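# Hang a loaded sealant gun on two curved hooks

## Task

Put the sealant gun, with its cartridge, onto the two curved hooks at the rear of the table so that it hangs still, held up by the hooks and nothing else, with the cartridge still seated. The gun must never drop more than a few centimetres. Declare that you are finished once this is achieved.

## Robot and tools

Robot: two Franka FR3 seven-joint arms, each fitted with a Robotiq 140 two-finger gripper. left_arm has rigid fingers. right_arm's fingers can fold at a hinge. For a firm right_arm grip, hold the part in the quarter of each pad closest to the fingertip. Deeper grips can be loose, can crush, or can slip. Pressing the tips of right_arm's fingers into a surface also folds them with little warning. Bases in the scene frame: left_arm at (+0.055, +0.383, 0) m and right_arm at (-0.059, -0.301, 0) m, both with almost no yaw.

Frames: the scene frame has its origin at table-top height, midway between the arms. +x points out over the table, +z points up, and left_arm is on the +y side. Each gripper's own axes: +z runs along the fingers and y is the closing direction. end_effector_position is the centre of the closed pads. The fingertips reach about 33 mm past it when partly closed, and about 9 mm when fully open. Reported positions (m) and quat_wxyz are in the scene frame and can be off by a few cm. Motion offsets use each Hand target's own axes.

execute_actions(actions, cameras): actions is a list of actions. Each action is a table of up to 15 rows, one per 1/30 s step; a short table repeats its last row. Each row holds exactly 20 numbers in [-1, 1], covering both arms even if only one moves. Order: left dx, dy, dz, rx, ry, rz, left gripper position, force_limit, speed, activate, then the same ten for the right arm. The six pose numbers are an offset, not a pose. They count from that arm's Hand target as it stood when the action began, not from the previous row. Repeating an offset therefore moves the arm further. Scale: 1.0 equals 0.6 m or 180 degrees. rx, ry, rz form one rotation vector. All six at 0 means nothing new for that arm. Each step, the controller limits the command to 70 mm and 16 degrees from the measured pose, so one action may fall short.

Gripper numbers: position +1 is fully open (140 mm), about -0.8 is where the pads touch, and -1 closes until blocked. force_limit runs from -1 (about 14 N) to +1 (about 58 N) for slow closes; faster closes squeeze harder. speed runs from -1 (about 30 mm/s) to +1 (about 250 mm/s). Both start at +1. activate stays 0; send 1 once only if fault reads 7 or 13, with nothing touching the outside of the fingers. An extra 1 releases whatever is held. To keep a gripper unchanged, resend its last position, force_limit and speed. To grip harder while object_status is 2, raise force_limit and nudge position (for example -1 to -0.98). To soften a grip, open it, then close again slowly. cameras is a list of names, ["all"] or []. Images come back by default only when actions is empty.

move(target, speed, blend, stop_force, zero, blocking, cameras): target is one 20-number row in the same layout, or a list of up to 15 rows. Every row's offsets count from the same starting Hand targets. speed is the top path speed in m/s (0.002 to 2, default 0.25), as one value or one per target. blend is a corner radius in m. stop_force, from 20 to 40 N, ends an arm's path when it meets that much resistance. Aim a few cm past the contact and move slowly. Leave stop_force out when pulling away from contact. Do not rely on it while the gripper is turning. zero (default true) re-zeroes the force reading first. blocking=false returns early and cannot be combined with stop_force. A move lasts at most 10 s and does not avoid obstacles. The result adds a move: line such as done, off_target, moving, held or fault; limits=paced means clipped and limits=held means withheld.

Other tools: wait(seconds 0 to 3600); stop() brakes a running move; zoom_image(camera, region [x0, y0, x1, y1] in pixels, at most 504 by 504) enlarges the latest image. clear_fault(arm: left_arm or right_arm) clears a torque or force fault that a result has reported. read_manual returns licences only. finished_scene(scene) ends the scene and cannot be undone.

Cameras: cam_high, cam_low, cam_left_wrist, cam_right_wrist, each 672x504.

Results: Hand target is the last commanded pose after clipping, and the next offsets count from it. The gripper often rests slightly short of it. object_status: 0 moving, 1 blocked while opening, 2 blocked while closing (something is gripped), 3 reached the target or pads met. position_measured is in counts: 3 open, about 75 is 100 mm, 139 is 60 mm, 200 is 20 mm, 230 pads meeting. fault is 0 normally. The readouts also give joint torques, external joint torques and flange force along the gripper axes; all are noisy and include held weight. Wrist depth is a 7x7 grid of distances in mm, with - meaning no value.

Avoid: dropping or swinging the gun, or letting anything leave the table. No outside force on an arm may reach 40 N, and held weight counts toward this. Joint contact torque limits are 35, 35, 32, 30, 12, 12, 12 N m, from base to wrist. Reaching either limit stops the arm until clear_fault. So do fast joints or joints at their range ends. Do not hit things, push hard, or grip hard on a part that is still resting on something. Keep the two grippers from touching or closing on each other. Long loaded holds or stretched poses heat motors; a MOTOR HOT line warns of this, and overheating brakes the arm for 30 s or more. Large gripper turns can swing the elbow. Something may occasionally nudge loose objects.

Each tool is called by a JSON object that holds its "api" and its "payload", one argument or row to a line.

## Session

{"api": "execute_actions", "payload": {
  "actions": []
}}

{"api": "zoom_image", "payload": {
  "camera": "cam_high",
  "region": [60, 130, 440, 480]
}}

Scene clock: 0.00 s.
left_arm: end_effector_position=(+0.2375, +0.1483, +0.2219) position_measured=3 object_status=3 fault=0 end_effector_quat_wxyz=(-0.028, -0.140, +0.990, +0.004) | right_arm: end_effector_position=(+0.4536, -0.6016, +0.3474) position_measured=3 object_status=3 fault=0 end_effector_quat_wxyz=(-0.146, +0.446, +0.748, -0.470)
Joint positions: left_arm=[-1.037 -0.794 0.138 -2.752 0.056 1.928 0.345] | right_arm=[-0.056 0.668 -0.072 -1.062 -0.789 1.091 2.355]
Joint velocities: within noise
Joint torques (N m): no reading
External joint torques (N m): no reading
Flange force (N): no reading
Wrist depth (mm): cam_left_wrist=[320 320 320 321 321 321 320 / 339 340 341 340 342 339 343 / 363 357 363 363 363 359 358 / - 142 390 386 392 388 123 / - 421 418 419 419 418 112 / 450 454 452 440 445 446 456 / - 494 495 503 435 509 501] | cam_right_wrist=[- 1928 2071 684 515 414 347 / 1609 - 2282 756 555 436 364 / 1928 - 4301 2796 605 464 383 / 3023 - - 2330 1945 499 391 / - 123 1564 2458 1962 554 117 / - 110 - 1657 2033 1734 117 / - - - 1501 2110 1657 1481]
Hand target: left_arm +0.2375, +0.1483, +0.2219; -0.028, -0.140, +0.990, +0.004 | right_arm +0.4536, -0.6016, +0.3474; -0.146, +0.446, +0.748, -0.470
Tool commands: left_gripper/position=+1.0 left_gripper/force_limit=+1.0 left_gripper/speed=+1.0 left_gripper/activate=+0.0 right_gripper/position=+1.0 right_gripper/force_limit=+1.0 right_gripper/speed=+1.0 right_gripper/activate=+0.0
camera_calibration:
cam_left_wrist: T_world_to_cam=[[-0.26967, 0.96293, 0.00699, -0.07129], [0.8993, 0.24924, 0.35936, -0.33983], [0.34429, 0.1032, -0.93317, 0.24631]] pos_world=[0.20159, 0.12793, 0.35247]
cam_right_wrist: T_world_to_cam=[[0.52502, 0.13831, -0.83978, 0.14975], [0.70004, -0.63135, 0.33368, -0.79738], [-0.48405, -0.76306, -0.42829, 0.05592]] pos_world=[0.50665, -0.48147, 0.41577]

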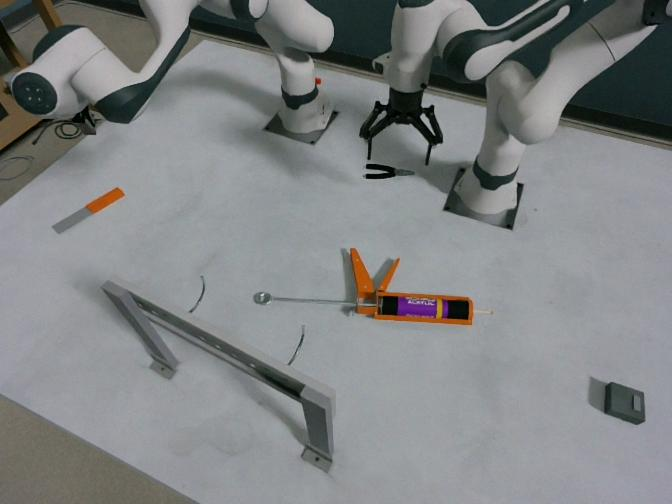

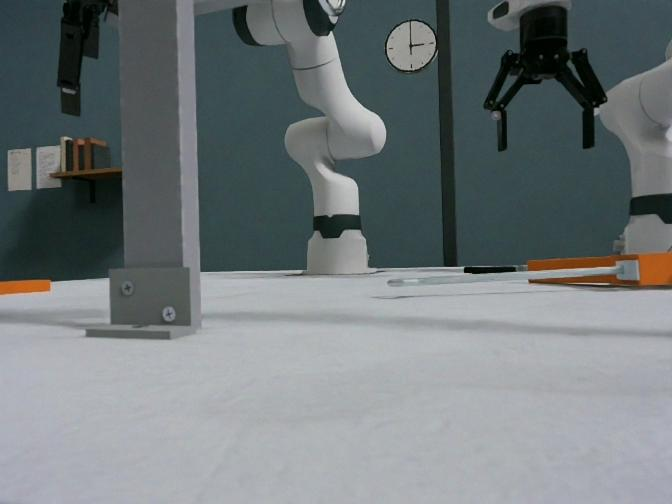

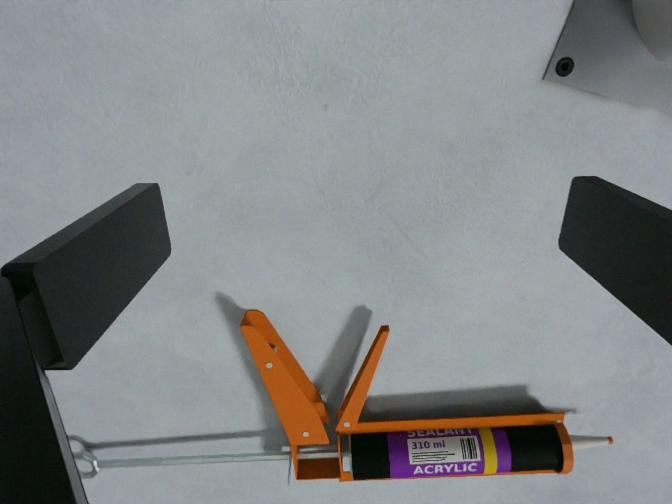

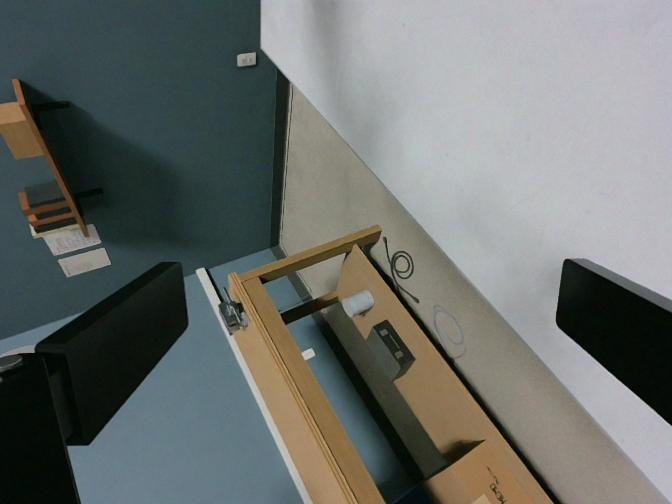

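Scaled by 1.326 from the camera's image (finer frame: 960x720).

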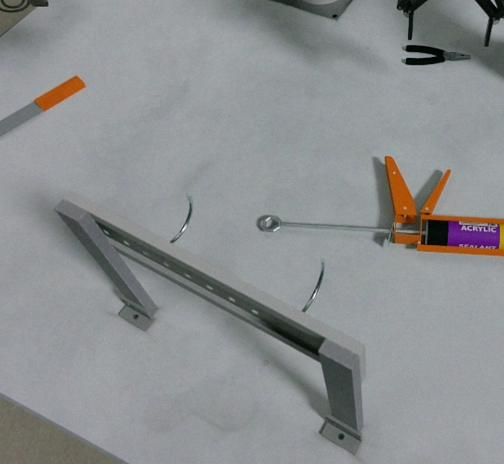

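{"api": "move", "payload": {
  "target": [-0.5303,0.1317,0.11,0.0179,-0.0093,-0.514,0.56,1,1,0, 0.1195,0.204,-0.4493,-0.5551,-0.4088,-0.4888,1,1,1,0],
  "speed": 0.3,
  "cameras": ["cam_high","cam_low","cam_left_wrist","cam_right_wrist"]
}}

Scene clock: 87.33 s.
left_arm: end_effector_position=(+0.5156, +0.3126, +0.1395) position_measured=58 object_status=3 fault=0 end_effector_quat_wxyz=(+0.001, +0.810, -0.586, -0.001) | right_arm: end_effector_position=(+0.6503, -0.3699, +0.3705) position_measured=3 object_status=3 fault=0 end_effector_quat_wxyz=(+0.336, -0.437, +0.801, +0.236)
Joint positions: left_arm=[-0.305 -0.133 0.136 -2.445 0.024 2.31 -0.489] | right_arm=[-0.434 0.356 0.047 -1.45 0.849 1.763 -0.031]
Joint velocities: left_arm=[within noise] | right_arm=[0.001 0 -0.001 0.001 0 0 -0.007]
Joint torques (N m): left_arm=[-0.53 -24.1 -1.35 22.74 0.58 3.04 -0.19] | right_arm=[-1.31 -44.02 1.84 24.93 2 1.23 -0.2]
External joint torques (N m): left_arm=[-0.51 1.12 -0.7 0.35 0.02 0.44 -0.19] | right_arm=[-1.19 0.27 0.69 -0.04 0.08 -0.21 -0.19]
Flange force (N): left_arm=[3.4 -2.9 2.7] | right_arm=[0.9 -0.9 -1.1]
Wrist depth (mm): cam_left_wrist=[248 247 243 209 229 227 240 / 264 263 263 218 258 260 260 / 284 279 276 235 277 271 278 / - 100 305 255 297 154 105 / - 332 332 279 326 327 - / - 363 363 360 358 357 - / - - 400 397 394 395 -] | cam_right_wrist=[429 433 441 447 456 470 478 / 508 518 524 544 551 569 576 / 1775 680 621 678 701 682 736 / 1775 2330 782 857 948 917 891 / - 123 427 540 1165 - 117 / - 115 3107 - - - 112 / - - - - - - -]
Hand target: left_arm +0.5171, +0.3123, +0.1398; +0.000, +0.812, -0.583, +0.000 | right_arm +0.6499, -0.3698, +0.3702; +0.336, -0.440, +0.798, +0.236
Off the commanded pose: left_arm 0.002 m, 0 deg | right_arm 0.001 m, 0 deg.
move: done
cam_left_wrist: T_world_to_cam=[[-0.95189, -0.3064, -0.00524, 0.59637], [-0.28135, 0.86702, 0.41124, -0.19299], [-0.12146, 0.39293, -0.91151, 0.20331]] pos_world=[0.53807, 0.27017, 0.26781]
cam_right_wrist: T_world_to_cam=[[-0.84535, 0.5279, 0.08184, 0.72763], [0.30248, 0.34673, 0.88785, -0.38159], [0.44032, 0.7753, -0.45279, 0.31481]] pos_world=[0.59191, -0.49588, 0.42179]

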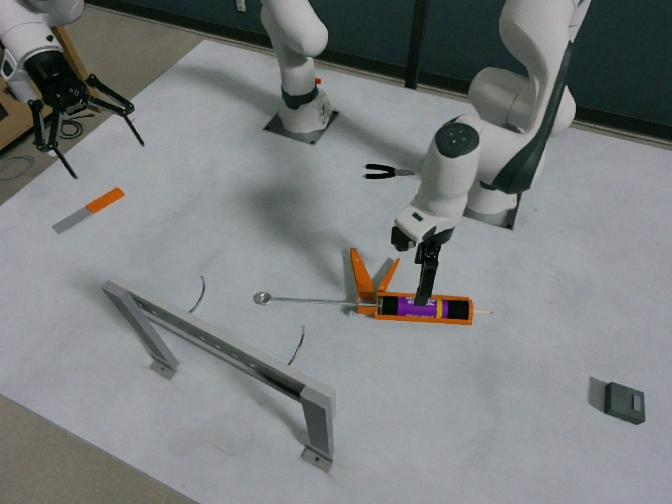

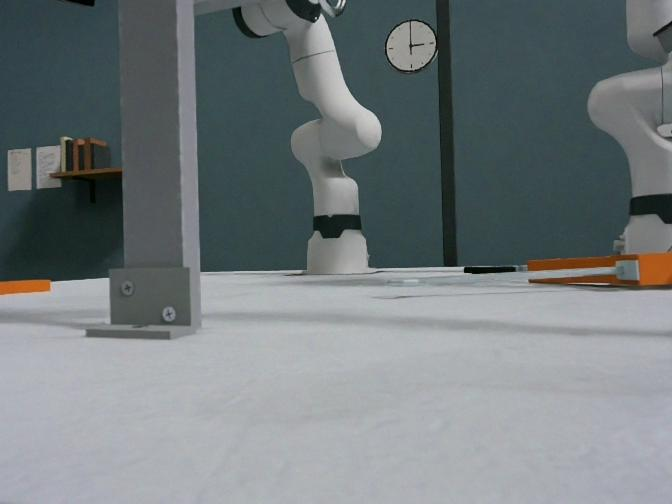

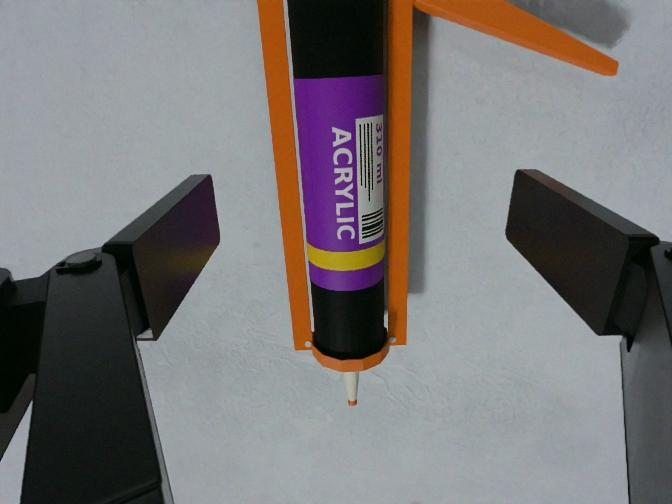

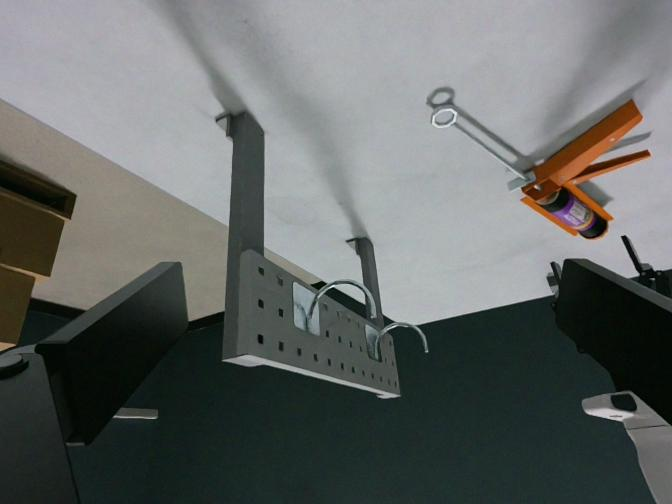

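{"api": "move", "payload": {
  "target": [0.0107,-0.0105,0.1163,0,0,-0.0144,0.56,1,1,0, 0,0,0,0,0,0,1,1,1,0],
  "speed": 0.15,
  "cameras": ["cam_left_wrist","cam_right_wrist","cam_high"]
}}

{"api": "zoom_image", "payload": {
  "camera": "cam_right_wrist",
  "region": [220, 230, 450, 400]
}}

{"api": "zoom_image", "payload": {
  "camera": "cam_high",
  "region": [90, 260, 350, 440]
}}

Scene clock: 123.97 s.
left_arm: end_effector_position=(+0.5238, +0.3096, +0.0700) position_measured=58 object_status=3 fault=0 end_effector_quat_wxyz=(+0.000, +0.823, -0.568, -0.002) | right_arm: end_effector_position=(+0.6503, -0.3698, +0.3705) position_measured=3 object_status=3 fault=0 end_effector_quat_wxyz=(+0.336, -0.438, +0.800, +0.236)
Joint positions: left_arm=[-0.306 0.028 0.134 -2.47 -0.004 2.495 -0.517] | right_arm=[-0.434 0.356 0.047 -1.45 0.849 1.763 -0.033]
Joint velocities: left_arm=[0 0.001 -0.001 0 0 0.004 -0.003] | right_arm=[within noise]
Joint torques (N m): left_arm=[-0.72 -27.48 -0.95 20.35 0.12 3.02 -0.17] | right_arm=[-1.21 -44.05 1.68 24.9 1.98 1.24 -0.23]
External joint torques (N m): left_arm=[-0.69 1.04 -1.05 0.22 -0.34 0.43 -0.17] | right_arm=[-1.12 0.35 0.5 -0.15 0.06 -0.2 -0.22]
Flange force (N): left_arm=[3.5 -1.7 3.5] | right_arm=[1.2 -0.7 -0.9]
Wrist depth (mm): cam_left_wrist=[184 184 179 143 160 167 162 / 197 196 193 150 173 194 194 / 210 207 204 161 184 203 207 / - 100 223 175 201 154 105 / - 246 246 188 220 243 - / - 268 268 212 261 264 - / - 298 296 282 293 293 -] | cam_right_wrist=[427 435 440 452 457 466 479 / 507 519 525 540 551 568 574 / 1747 623 621 678 699 695 731 / 1682 2259 481 857 952 917 819 / 1621 123 417 592 1501 - 117 / - 115 - - - - 112 / - - - - - - -]
Hand target: left_arm +0.5251, +0.3082, +0.0700; +0.000, +0.825, -0.565, +0.000 | right_arm +0.6499, -0.3698, +0.3702; +0.336, -0.440, +0.798, +0.236
Off the commanded pose: left_arm 0.002 m, 0 deg | right_arm 0.001 m, 0 deg.
move: done
cam_left_wrist: T_world_to_cam=[[-0.93718, -0.34881, -0.00568, 0.60833], [-0.31992, 0.85285, 0.41268, -0.13494], [-0.1391, 0.38857, -0.91086, 0.15257]] pos_world=[0.54817, 0.26799, 0.19811]
cam_right_wrist: T_world_to_cam=[[-0.84622, 0.52673, 0.08045, 0.72828], [0.30086, 0.34773, 0.88801, -0.38021], [0.43977, 0.77566, -0.45273, 0.31532]] pos_world=[0.59201, -0.49597, 0.42179]
Images, in order (width x height): cam_high 672x504, cam_left_wrist 672x504, cam_right_wrist 672x504.

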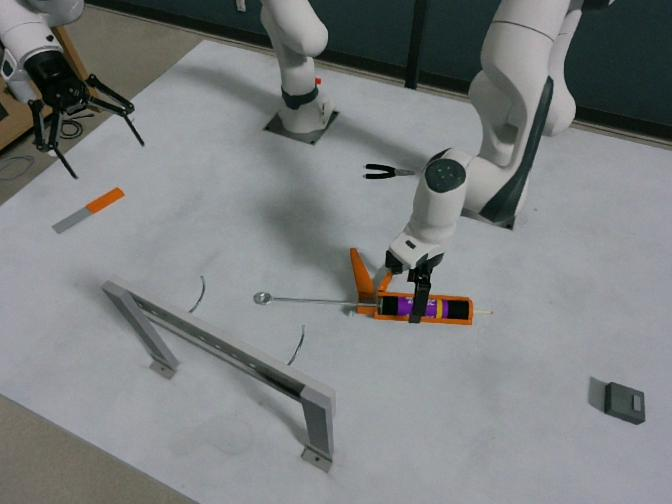

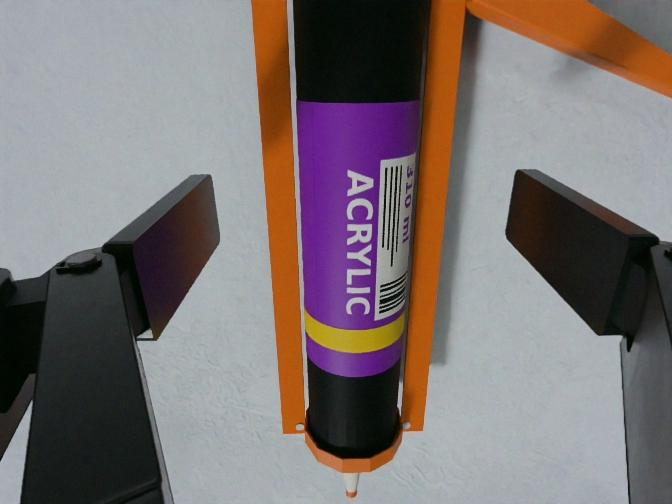

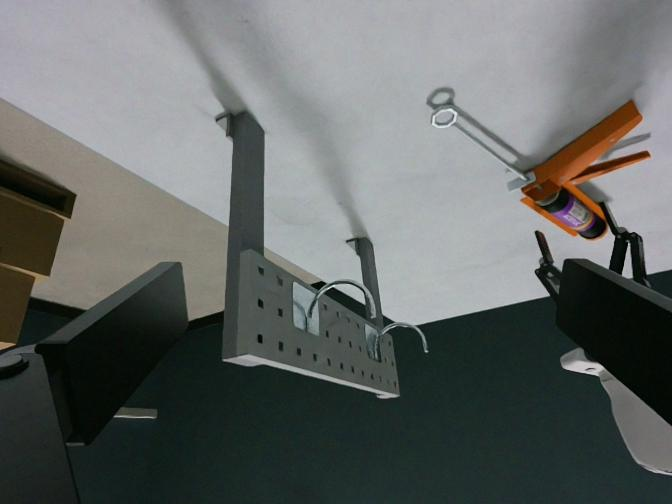

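Scaled by 2.191 from the camera's image (finer frame: 960x720).

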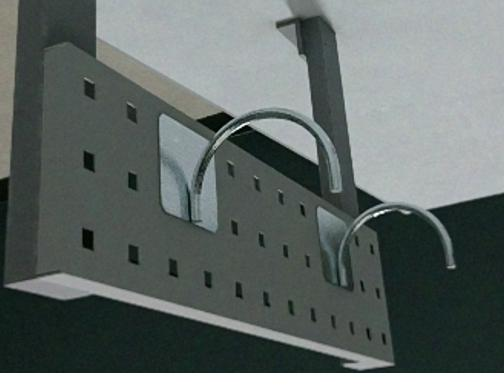

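Scaled by 1.938 from the camera's image (finer frame: 960x720).

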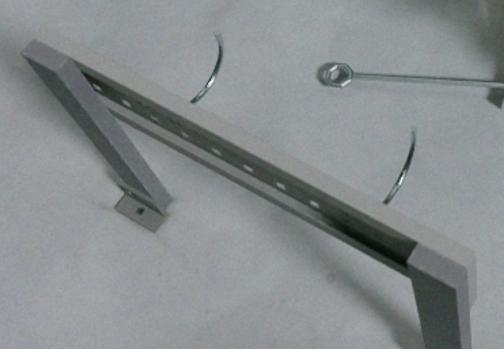

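{"api": "move", "payload": {
  "target": [0,-0.0015,0.0657,0,0,0,0.56,1,1,0, 0,0,0,0,0,0,1,1,1,0],
  "speed": 0.12
}}

{"api": "move", "payload": {
  "target": [0,0,0,0,0,0,-1,0.6,-1,0, 0,0,0,0,0,0,1,1,1,0],
  "cameras": ["cam_left_wrist"]
}}

Scene clock: 139.27 s.
left_arm: end_effector_position=(+0.5248, +0.3088, +0.0308) position_measured=58 object_status=3 fault=0 end_effector_quat_wxyz=(+0.000, +0.825, -0.565, -0.002) | right_arm: end_effector_position=(+0.6503, -0.3698, +0.3705) position_measured=3 object_status=3 fault=0 end_effector_quat_wxyz=(+0.336, -0.438, +0.800, +0.236)
Joint positions: left_arm=[-0.306 0.124 0.129 -2.479 -0.028 2.599 -0.508] | right_arm=[-0.434 0.356 0.047 -1.45 0.849 1.763 -0.033]
Joint velocities: left_arm=[0.001 0.001 0.001 0 0 0.004 0.003] | right_arm=[within noise]
Joint torques (N m): left_arm=[-0.21 -29.24 -0.54 18.59 0.03 3.04 0.17] | right_arm=[-1.19 -44 1.66 24.91 2.01 1.22 -0.27]
External joint torques (N m): left_arm=[-0.09 1.1 -0.99 -0.06 -0.37 0.44 0.17] | right_arm=[-1.23 0.49 0.37 -0.19 0.07 -0.22 -0.25]
Flange force (N): left_arm=[1.5 -1.7 4.4] | right_arm=[1.4 -1.0 -1.0]
Wrist depth (mm): cam_left_wrist=[149 148 127 107 127 147 124 / 159 159 138 114 120 157 156 / 171 167 147 122 136 164 168 / - 100 155 129 150 176 100 / - 115 195 142 164 197 - / - 217 213 150 184 214 - / - - 238 170 205 235 -] | cam_right_wrist=[428 436 446 450 459 465 475 / 508 514 525 540 551 562 574 / 1747 684 625 678 688 690 726 / 2110 2306 788 847 944 924 796 / - 123 404 670 1216 - 117 / - 115 - - - - 111 / - 2831 - - - 1747 -]
Hand target: left_arm +0.5260, +0.3085, +0.0306; +0.000, +0.825, -0.565, +0.000 | right_arm +0.6499, -0.3698, +0.3702; +0.336, -0.440, +0.798, +0.236
Off the commanded pose: left_arm 0.001 m, 0 deg | right_arm 0.001 m, 0 deg.
move: done

Scene clock: 140.97 s.
left_arm: end_effector_position=(+0.5257, +0.3089, +0.0313) position_measured=111 object_status=0 fault=0 end_effector_quat_wxyz=(+0.000, +0.825, -0.565, +0.000) | right_arm: end_effector_position=(+0.6503, -0.3698, +0.3705) position_measured=3 object_status=3 fault=0 end_effector_quat_wxyz=(+0.336, -0.438, +0.800, +0.236)
Joint positions: left_arm=[-0.305 0.123 0.129 -2.479 -0.028 2.6 -0.506] | right_arm=[-0.434 0.356 0.047 -1.45 0.849 1.763 -0.033]
Joint torques (N m): left_arm=[-0.54 -28.15 -0.59 18.27 0.04 3.09 0.15] | right_arm=[-1.2 -44.03 1.65 24.93 2 1.23 -0.26]
External joint torques (N m): left_arm=[-0.43 2.15 -1.05 -0.37 -0.37 0.49 0.14] | right_arm=[-1.13 0.61 0.45 -0.22 0.07 -0.21 -0.25]
Flange force (N): left_arm=[2.7 -2.6 7.2] | right_arm=[1.3 -1.2 -0.8]
Wrist depth (mm): cam_left_wrist=[149 149 128 107 108 146 123 / 159 159 138 115 116 157 157 / 171 172 146 123 134 166 168 / 182 179 132 130 140 109 175 / - - 193 143 165 198 - / - - 209 155 181 - - / - - 234 178 207 - -] | cam_right_wrist=[426 435 440 450 460 466 477 / 510 518 523 540 547 565 571 / 1747 682 621 672 701 674 729 / 1789 2330 779 854 936 913 782 / - 123 421 572 1271 1364 117 / - 116 - 547 - - 112 / - - - - - - -]
Hand target: left_arm +0.5260, +0.3085, +0.0306; +0.000, +0.825, -0.565, +0.000 | right_arm +0.6499, -0.3698, +0.3702; +0.336, -0.440, +0.798, +0.236
Off the commanded pose: left_arm 0.001 m, 0 deg | right_arm 0.001 m, 0 deg.
move: done
cam_left_wrist: T_world_to_cam=[[-0.93528, -0.35381, -0.00802, 0.61028], [-0.32561, 0.85142, 0.41117, -0.11425], [-0.13865, 0.38717, -0.91152, 0.11809]] pos_world=[0.54996, 0.26748, 0.15951]

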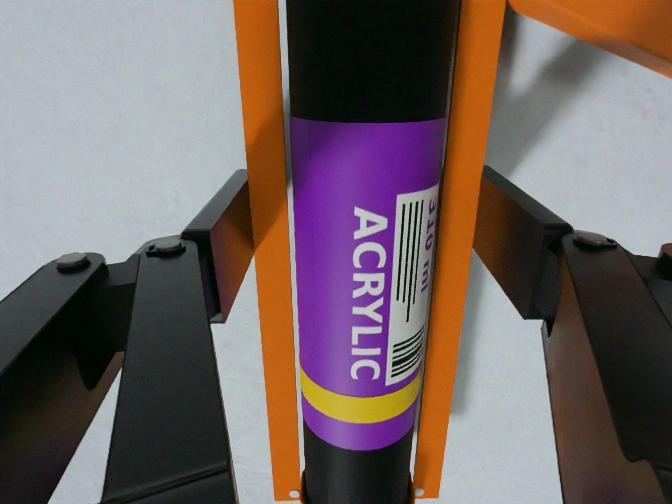

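{"api": "move", "payload": {
  "target": [
    [0,0,-0.449,0,0,0,-1,0.6,-1,0, 0,0,0,0,0,0,1,1,1,0],
    [0.182,-0.0617,-0.5657,0.5088,0.0767,0.1255,-1,0.6,-1,0, 0,0,0,0,0,0,1,1,1,0],
    [0.3977,-0.157,-0.5657,0.5088,0.0767,0.1255,-1,0.6,-1,0, 0,0,0,0,0,0,1,1,1,0]
  ],
  "blend": 0.04,
  "speed": 0.22,
  "cameras": ["cam_high","cam_left_wrist","cam_right_wrist"]
}}

{"api": "zoom_image", "payload": {
  "camera": "cam_right_wrist",
  "region": [220, 130, 560, 400]
}}

{"api": "zoom_image", "payload": {
  "camera": "cam_high",
  "region": [90, 180, 470, 440]
}}

Scene clock: 214.40 s.
left_arm: end_effector_position=(+0.6997, +0.1204, +0.3572) position_measured=111 object_status=2 fault=0 end_effector_quat_wxyz=(+0.526, -0.455, +0.537, -0.477) | right_arm: end_effector_position=(+0.6503, -0.3698, +0.3705) position_measured=3 object_status=3 fault=0 end_effector_quat_wxyz=(+0.336, -0.438, +0.800, +0.236)
Joint positions: left_arm=[1.209 -1.417 -1.586 -2.545 -0.114 3.813 -1.209] | right_arm=[-0.434 0.356 0.047 -1.45 0.849 1.763 -0.033]
Joint velocities: left_arm=[0 -0.001 -0.001 0.001 -0.002 -0.003 -0.001] | right_arm=[within noise]
Joint torques (N m): left_arm=[-0.39 21.87 32.54 3.43 -7.16 1.1 -0.59] | right_arm=[-1.2 -44.02 1.63 24.9 2 1.24 -0.24]
External joint torques (N m): left_arm=[-0.18 0.35 5.01 0.45 -3.7 0.5 -0.48] | right_arm=[-1.09 0.11 0.46 0.01 0.08 -0.2 -0.22]
Flange force (N): left_arm=[0.6 -3.3 -1.5] | right_arm=[0.9 -0.5 -1.1]
Wrist depth (mm): cam_left_wrist=[- - 128 111 111 126 122 / - - 134 118 120 1910 1834 / - - 144 125 129 320 526 / - 96 131 134 140 109 355 / - - - 146 162 - - / - - 180 158 175 - - / - - - 174 194 - -] | cam_right_wrist=[428 433 442 451 461 467 475 / 505 517 525 543 551 566 579 / 1775 682 620 686 699 726 741 / 1734 2130 502 819 870 928 952 / 1598 123 - 575 601 563 117 / - 108 - - 2071 500 112 / - - - - 2943 - -]
Hand target: left_arm +0.7002, +0.1204, +0.3701; +0.525, -0.457, +0.525, -0.490 | right_arm +0.6499, -0.3698, +0.3702; +0.336, -0.440, +0.798, +0.236
Off the commanded pose: left_arm 0.013 m, 2 deg | right_arm 0.001 m, 0 deg.
move: off_target (left_arm)
cam_left_wrist: T_world_to_cam=[[0.02169, 0.13722, -0.9903, 0.33113], [-0.38006, 0.9173, 0.11878, 0.10352], [0.92471, 0.3738, 0.07205, -0.58142]] pos_world=[0.5698, 0.07694, 0.35751]
cam_right_wrist: T_world_to_cam=[[-0.84622, 0.52673, 0.08045, 0.72828], [0.30086, 0.34773, 0.88801, -0.38021], [0.43977, 0.77566, -0.45273, 0.31532]] pos_world=[0.59201, -0.49597, 0.42179]

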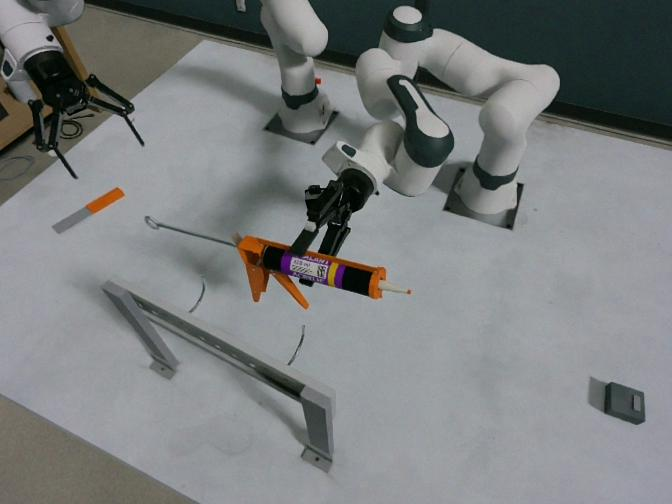

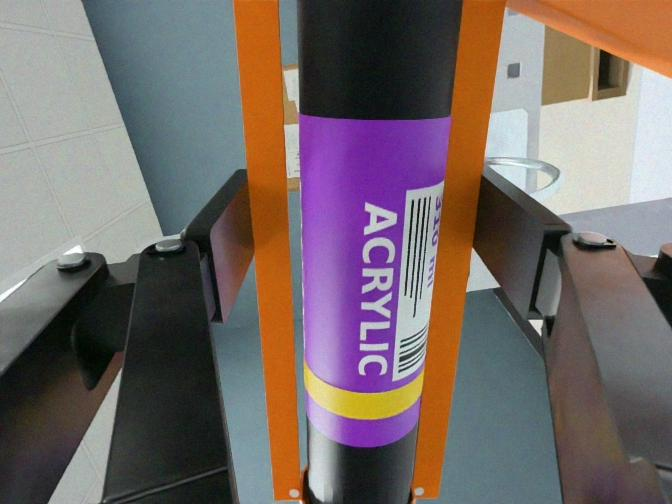

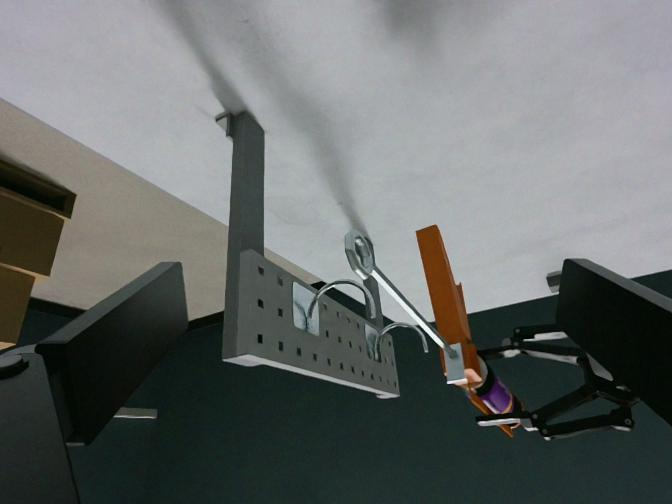

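Scaled by 1.482 from the camera's image (finer frame: 960x720).

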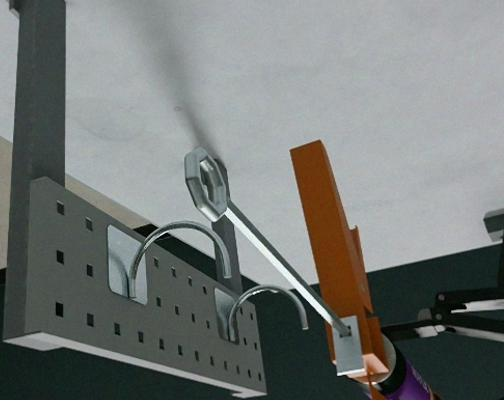

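Scaled by 1.326 from the camera's image (finer frame: 960x720).

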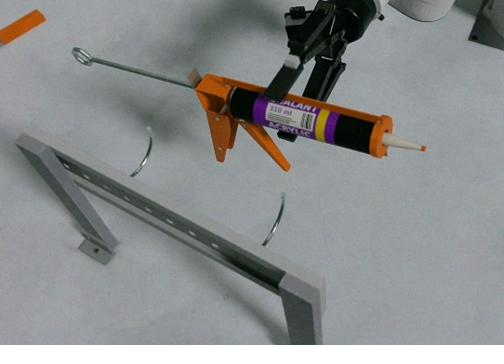

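{"api": "move", "payload": {
  "target": [-0.0362,0.025,0.1482,0,0,0,-1,0.6,-1,0, 0,0,0,0,0,0,1,1,1,0],
  "speed": 0.12,
  "cameras": ["cam_high","cam_left_wrist","cam_right_wrist"]
}}

{"api": "zoom_image", "payload": {
  "camera": "cam_right_wrist",
  "region": [220, 150, 520, 400]
}}

{"api": "zoom_image", "payload": {
  "camera": "cam_high",
  "region": [90, 200, 450, 440]
}}

Scene clock: 280.77 s.
left_arm: end_effector_position=(+0.7902, +0.1422, +0.3451) position_measured=111 object_status=2 fault=0 end_effector_quat_wxyz=(+0.526, -0.458, +0.536, -0.476) | right_arm: end_effector_position=(+0.6503, -0.3698, +0.3705) position_measured=3 object_status=3 fault=0 end_effector_quat_wxyz=(+0.336, -0.438, +0.800, +0.236)
Joint positions: left_arm=[1.512 -1.428 -1.637 -2.288 -0.114 3.849 -1.213] | right_arm=[-0.434 0.356 0.047 -1.45 0.849 1.763 -0.033]
Joint torques (N m): left_arm=[-0.3 29.7 35.31 3.37 -7.16 1.78 -0.47] | right_arm=[-1.17 -44.02 1.64 24.9 1.99 1.23 -0.25]
External joint torques (N m): left_arm=[-0.35 2.32 5.21 0.67 -3.67 1.21 -0.37] | right_arm=[-1.06 0.54 0.48 -0.24 0.06 -0.22 -0.24]
Flange force (N): left_arm=[-1.1 -4.5 -1.7] | right_arm=[1.3 -0.9 -0.8]
Wrist depth (mm): cam_left_wrist=[- 3398 127 111 112 129 123 / - - 135 116 121 211 1764 / - - 144 125 129 221 1737 / - - 131 134 140 109 142 / - - 161 146 163 - - / - - 180 156 179 - - / - - - 176 194 - -] | cam_right_wrist=[428 435 444 450 456 466 480 / 505 517 525 539 554 566 578 / 1761 680 620 684 695 724 741 / 1789 2259 777 850 940 920 944 / 1621 132 419 497 628 587 117 / - 3389 - - 569 536 112 / - 2663 - - 2090 1979 -]
Hand target: left_arm +0.7902, +0.1405, +0.3603; +0.525, -0.457, +0.525, -0.490 | right_arm +0.6499, -0.3698, +0.3702; +0.336, -0.440, +0.798, +0.236
Off the commanded pose: left_arm 0.015 m, 2 deg | right_arm 0.001 m, 0 deg.
move: off_target (left_arm)
cam_left_wrist: T_world_to_cam=[[0.01766, 0.13513, -0.99067, 0.31767], [-0.38549, 0.91514, 0.11795, 0.12426], [0.92254, 0.37981, 0.06825, -0.67031]] pos_world=[0.66068, 0.09795, 0.3458]
cam_right_wrist: T_world_to_cam=[[-0.84622, 0.52673, 0.08045, 0.72828], [0.30086, 0.34773, 0.88801, -0.38021], [0.43977, 0.77566, -0.45273, 0.31532]] pos_world=[0.59201, -0.49597, 0.42179]

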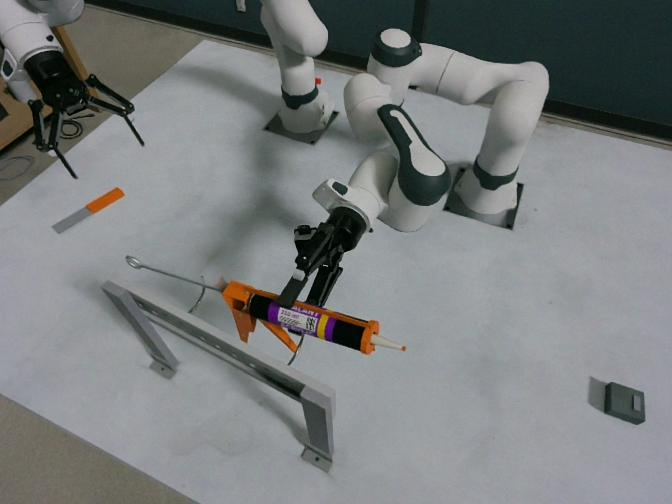

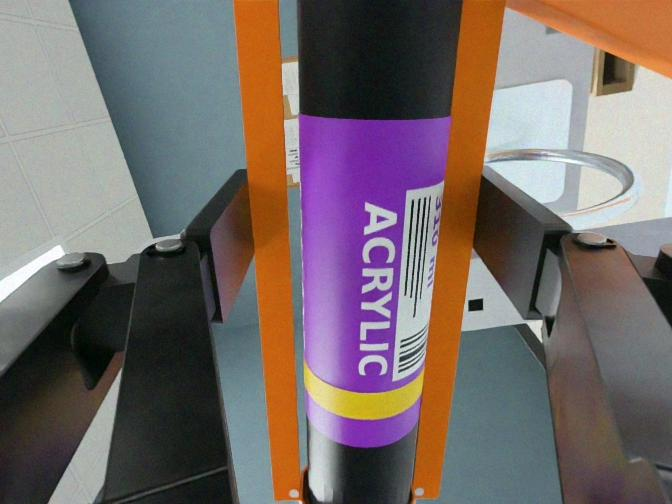

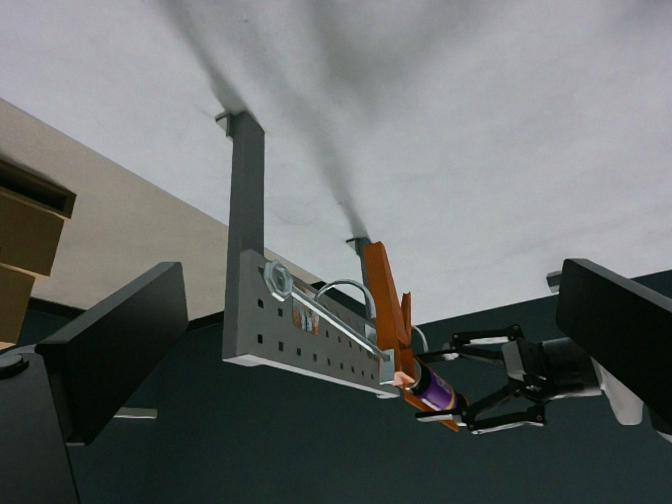

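Scaled by 1.680 from the camera's image (finer frame: 960x720).

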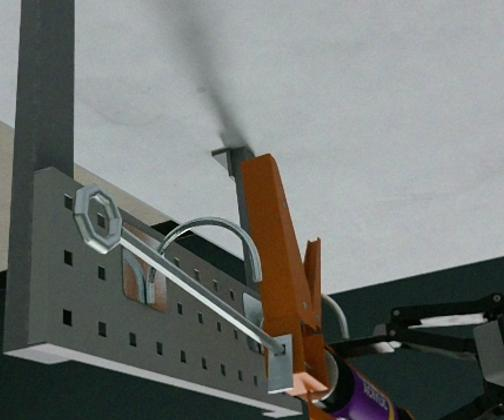

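Scaled by 1.400 from the camera's image (finer frame: 960x720).

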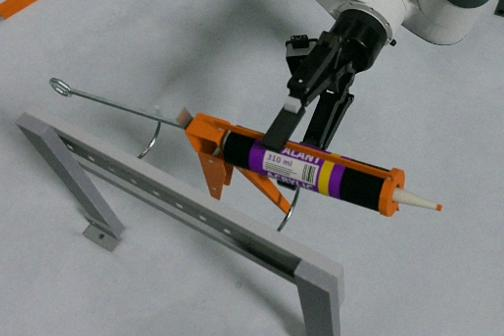

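{"api": "zoom_image", "payload": {
  "camera": "cam_left_wrist",
  "region": [430, 0, 672, 380]
}}

Scaled by 1.326 from the camera's image (finer frame: 960x720).

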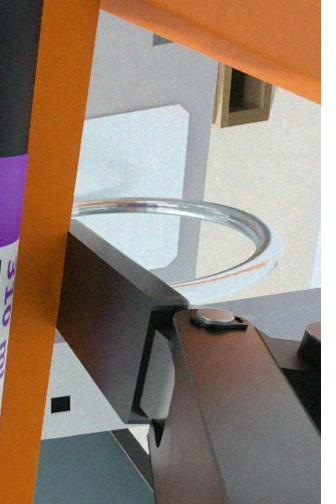

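{"api": "move", "payload": {
  "target": [0.0132,0.0172,0.0583,0.0023,0.0221,-0.0007,-1,0.6,-1,0, 0,0,0,0,0,0,1,1,1,0],
  "speed": 0.1,
  "cameras": ["cam_high","cam_left_wrist","cam_right_wrist"]
}}

{"api": "zoom_image", "payload": {
  "camera": "cam_right_wrist",
  "region": [220, 170, 500, 400]
}}

{"api": "zoom_image", "payload": {
  "camera": "cam_high",
  "region": [90, 220, 430, 440]
}}

{"api": "zoom_image", "payload": {
  "camera": "cam_left_wrist",
  "region": [430, 0, 672, 380]
}}

Scene clock: 383.73 s.
left_arm: end_effector_position=(+0.8159, +0.1402, +0.3382) position_measured=111 object_status=2 fault=0 end_effector_quat_wxyz=(+0.516, -0.445, +0.546, -0.488) | right_arm: end_effector_position=(+0.6503, -0.3698, +0.3705) position_measured=3 object_status=3 fault=0 end_effector_quat_wxyz=(+0.336, -0.438, +0.800, +0.236)
Joint positions: left_arm=[1.617 -1.433 -1.66 -2.196 -0.113 3.906 -1.211] | right_arm=[-0.434 0.356 0.047 -1.45 0.849 1.763 -0.033]
Joint velocities: left_arm=[0 0.001 0 0 0.001 0 0.008] | right_arm=[within noise]
Joint torques (N m): left_arm=[0.54 29.98 29.02 4.12 -4.42 0.05 -0.37] | right_arm=[-1.19 -44.04 1.69 24.91 2 1.23 -0.23]
External joint torques (N m): left_arm=[0.57 0.24 -1.47 1.38 -0.92 -0.52 -0.26] | right_arm=[-1.07 0.29 0.53 -0.09 0.08 -0.21 -0.22]
External joint torques when the fault began: left_arm=[6.69 1.17 2.53 7.06 -2.61 -1.87 -0.64]
Flange force (N): left_arm=[2.3 3.7 7.1] | right_arm=[1.0 -0.7 -1.0]
Flange force when the fault began (N): left_arm=[0.8 2.3 44.1]
Wrist depth (mm): cam_left_wrist=[2818 3449 127 - - 128 122 / 3668 3254 136 119 127 188 1805 / 3398 4360 144 125 129 195 1805 / 2784 - 131 134 141 109 90 / - - 161 146 162 - - / - - 181 161 176 - - / - - - 179 194 - -] | cam_right_wrist=[429 434 443 447 458 470 477 / 511 518 524 539 550 565 587 / 1804 686 621 676 695 717 736 / 1819 2306 825 847 936 936 952 / 1633 123 420 543 690 582 117 / - 115 - - 586 556 112 / - 4220 3608 - - - -]
Hand target: left_arm +0.8159, +0.1402, +0.3382; +0.516, -0.445, +0.546, -0.488 (not the last commanded pose) | right_arm +0.6499, -0.3698, +0.3702; +0.336, -0.440, +0.798, +0.236
Tool commands: left_gripper/position=-1.0 left_gripper/force_limit=+0.6 left_gripper/speed=-1.0 left_gripper/activate=+0.0 right_gripper/position=+1.0 right_gripper/force_limit=+1.0 right_gripper/speed=+1.0 right_gripper/activate=+0.0
Off the commanded pose: left_arm 0.017 m, 3 deg | right_arm 0.001 m, 0 deg.
FORCE FAULT: contact force on the left arm reached its limit, and that arm stopped. The contact can be on any part of that arm, not only on its tool. That arm's remaining commands of this call were not run. That arm is still stopped at the end of this call. While its stop runs, that arm takes no new command, but execute_actions still moves its gripper.
CLEAR FAULT: the left arm stays stopped (Reflex) until you call clear_fault(arm="left_arm").
move: fault (left_arm)
cam_left_wrist: T_world_to_cam=[[0.02583, 0.13518, -0.99048, 0.30403], [-0.34392, 0.93154, 0.11817, 0.1004], [0.93864, 0.33759, 0.07055, -0.70072]] pos_world=[0.68441, 0.10193, 0.33871]
cam_right_wrist: T_world_to_cam=[[-0.84622, 0.52673, 0.08045, 0.72828], [0.30086, 0.34773, 0.88801, -0.38021], [0.43977, 0.77566, -0.45273, 0.31532]] pos_world=[0.59201, -0.49597, 0.42179]

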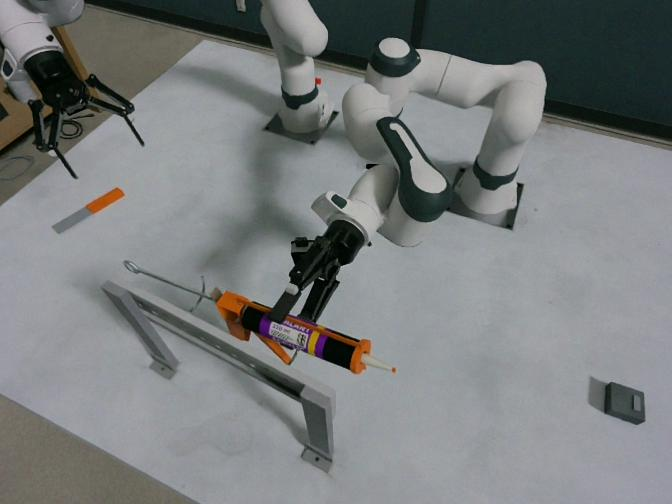

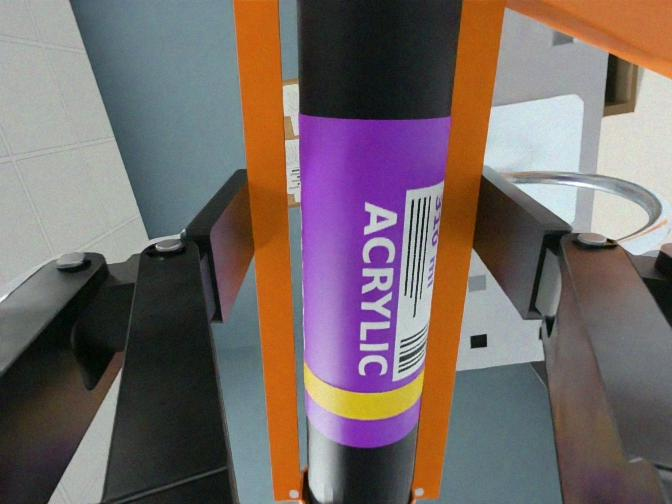

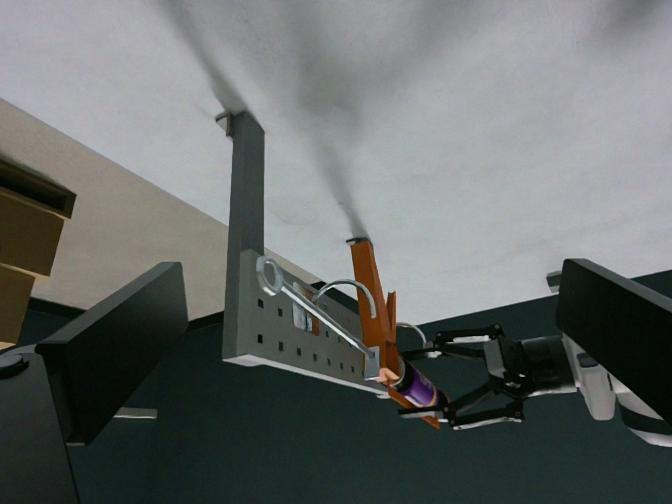

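Scaled by 1.800 from the camera's image (finer frame: 960x720).

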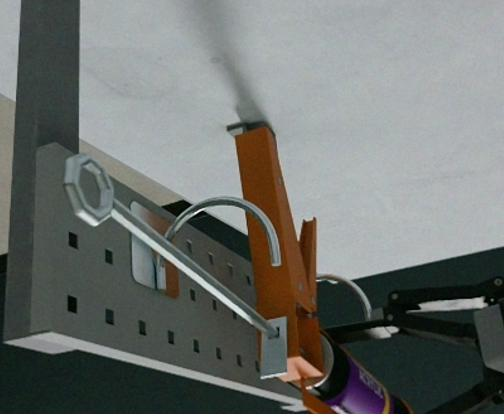

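Scaled by 1.482 from the camera's image (finer frame: 960x720).

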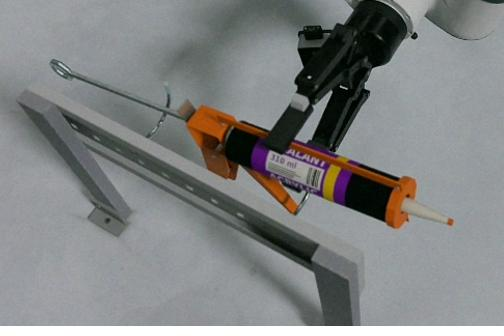

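Scaled by 1.326 from the camera's image (finer frame: 960x720).

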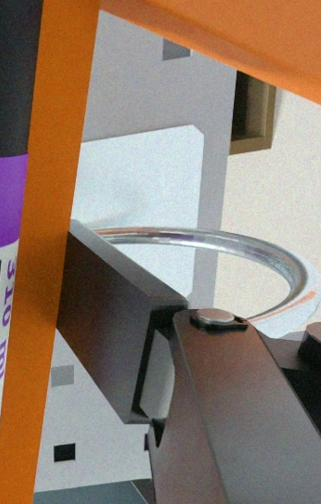

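{"api": "clear_fault", "payload": {
  "arm": "left_arm"
}}

{"api": "move", "payload": {
  "target": [0.0038,-0.018,-0.083,0,0,0,-1,0.6,-1,0, 0,0,0,0,0,0,1,1,1,0],
  "speed": 0.08,
  "cameras": ["cam_left_wrist","cam_right_wrist"]
}}

Scene clock: 412.13 s.
left_arm: end_effector_position=(+0.8159, +0.1401, +0.3382) position_measured=111 object_status=2 fault=0 end_effector_quat_wxyz=(+0.516, -0.444, +0.546, -0.487) | right_arm: end_effector_position=(+0.6503, -0.3698, +0.3705) position_measured=3 object_status=3 fault=0 end_effector_quat_wxyz=(+0.336, -0.438, +0.800, +0.236)
Joint positions: left_arm=[1.617 -1.433 -1.66 -2.196 -0.113 3.906 -1.209] | right_arm=[-0.434 0.356 0.047 -1.45 0.849 1.763 -0.033]
Joint torques (N m): left_arm=[0.56 29.97 28.97 4.04 -4.41 0.14 -0.4] | right_arm=[-1.18 -44.01 1.68 24.86 2 1.23 -0.26]
External joint torques (N m): left_arm=[0.75 0.25 -1.46 1.23 -0.92 -0.45 -0.3] | right_arm=[-0.86 0.26 0.67 -0.13 0.08 -0.23 -0.24]
Flange force (N): left_arm=[1.7 3.8 6.9] | right_arm=[1.0 -0.4 -0.7]
Wrist depth (mm): cam_left_wrist=[- 3081 127 110 109 127 122 / 2567 3449 134 118 126 187 1712 / - 3301 144 125 129 195 1639 / - - 131 134 141 109 89 / - - 161 146 162 - - / - - 180 158 177 - - / - - - 170 197 - -] | cam_right_wrist=[429 435 442 450 456 466 479 / 508 515 526 538 550 566 581 / 1645 611 625 678 699 722 736 / 1775 2632 898 850 940 924 956 / 1633 123 426 555 1171 592 117 / - 122 - - 586 561 112 / - 2982 2728 2542 - - -]
Hand target: left_arm +0.8159, +0.1401, +0.3382; +0.516, -0.444, +0.546, -0.487 (not the last commanded pose) | right_arm +0.6499, -0.3698, +0.3702; +0.336, -0.440, +0.798, +0.236
Tool commands: left_gripper/position=-1.0 left_gripper/force_limit=+0.6 left_gripper/speed=-1.0 left_gripper/activate=+0.0 right_gripper/position=+1.0 right_gripper/force_limit=+1.0 right_gripper/speed=+1.0 right_gripper/activate=+0.0
Off the commanded pose: left_arm 0.017 m, 3 deg | right_arm 0.001 m, 0 deg.
FORCE FAULT, CONTINUED: the left arm's stop, for the force fault that an earlier result reported, is over. The call counts as one of the actions that you can send in this scene. That arm's target is now where it stood when the stop ended, not its last command. That arm accepts commands again.
CLEAR FAULT: your call cleared the left arm's force fault. If the contact force or a joint's load stays at its limit, that arm stops again.

Scene clock: 413.27 s.
left_arm: end_effector_position=(+0.7666, +0.1404, +0.3374) position_measured=111 object_status=2 fault=0 end_effector_quat_wxyz=(+0.516, -0.446, +0.553, -0.479) | right_arm: end_effector_position=(+0.6503, -0.3698, +0.3705) position_measured=3 object_status=3 fault=0 end_effector_quat_wxyz=(+0.336, -0.438, +0.800, +0.236)
Joint positions: left_arm=[1.476 -1.406 -1.644 -2.366 -0.094 3.929 -1.196] | right_arm=[-0.434 0.356 0.047 -1.45 0.849 1.763 -0.033]
Joint torques (N m): left_arm=[-0.66 28.35 33.29 2 -5.92 1.51 -0.36] | right_arm=[-1.17 -44.03 1.66 24.89 1.98 1.24 -0.27]
External joint torques (N m): left_arm=[-0.55 2.53 4.15 -1.04 -2.41 0.89 -0.26] | right_arm=[-0.94 0.31 0.59 -0.1 0.07 -0.21 -0.26]
Flange force (N): left_arm=[-2.7 -6.8 -7.6] | right_arm=[1.0 -0.7 -0.8]
Wrist depth (mm): cam_left_wrist=[- - 127 111 111 128 122 / 3081 - 135 117 119 1662 1879 / 2751 3788 144 125 129 182 1910 / - - 132 134 141 109 287 / - - 169 146 162 - - / - - 181 159 176 - - / - - - 180 199 - -] | cam_right_wrist=[428 437 442 449 459 469 478 / 507 518 525 539 552 563 582 / 1747 680 627 676 706 719 738 / 1833 2380 450 835 902 936 960 / 1633 123 413 502 632 606 117 / - 116 - 2831 614 535 112 / - - - - - - 2052]
Hand target: left_arm +0.7659, +0.1401, +0.3482; +0.516, -0.444, +0.546, -0.487 | right_arm +0.6499, -0.3698, +0.3702; +0.336, -0.440, +0.798, +0.236
Off the commanded pose: left_arm 0.011 m, 1 deg | right_arm 0.001 m, 0 deg.
move: off_target (left_arm)
cam_left_wrist: T_world_to_cam=[[0.01036, 0.15062, -0.98854, 0.31354], [-0.3452, 0.92835, 0.13784, 0.07826], [0.93847, 0.33981, 0.06161, -0.65161]] pos_world=[0.63529, 0.10155, 0.33931]
cam_right_wrist: T_world_to_cam=[[-0.84622, 0.52673, 0.08045, 0.72828], [0.30086, 0.34773, 0.88801, -0.38021], [0.43977, 0.77566, -0.45273, 0.31532]] pos_world=[0.59201, -0.49597, 0.42179]

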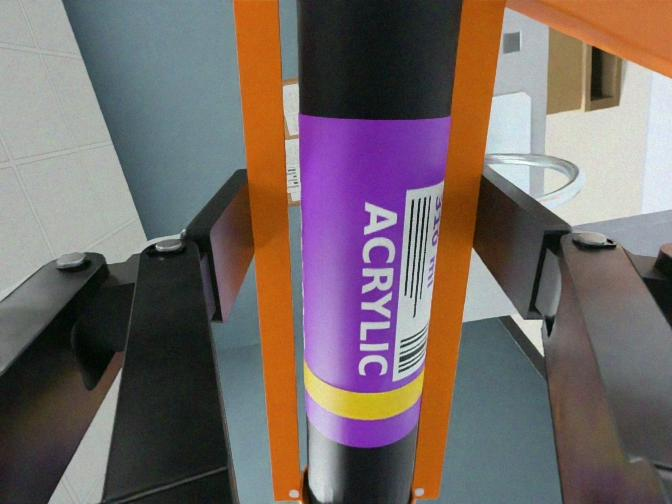

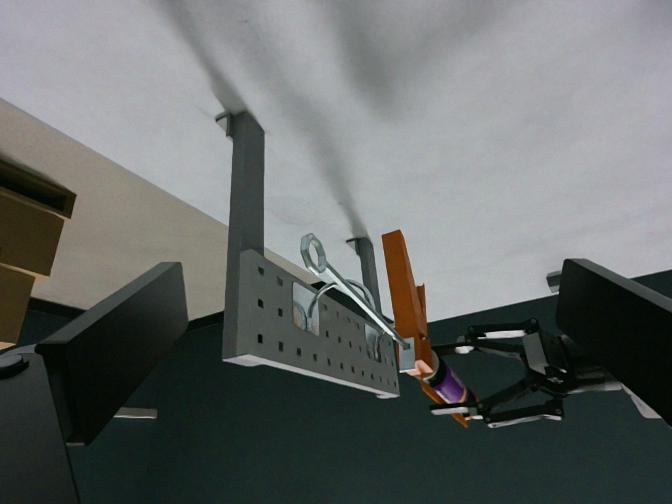

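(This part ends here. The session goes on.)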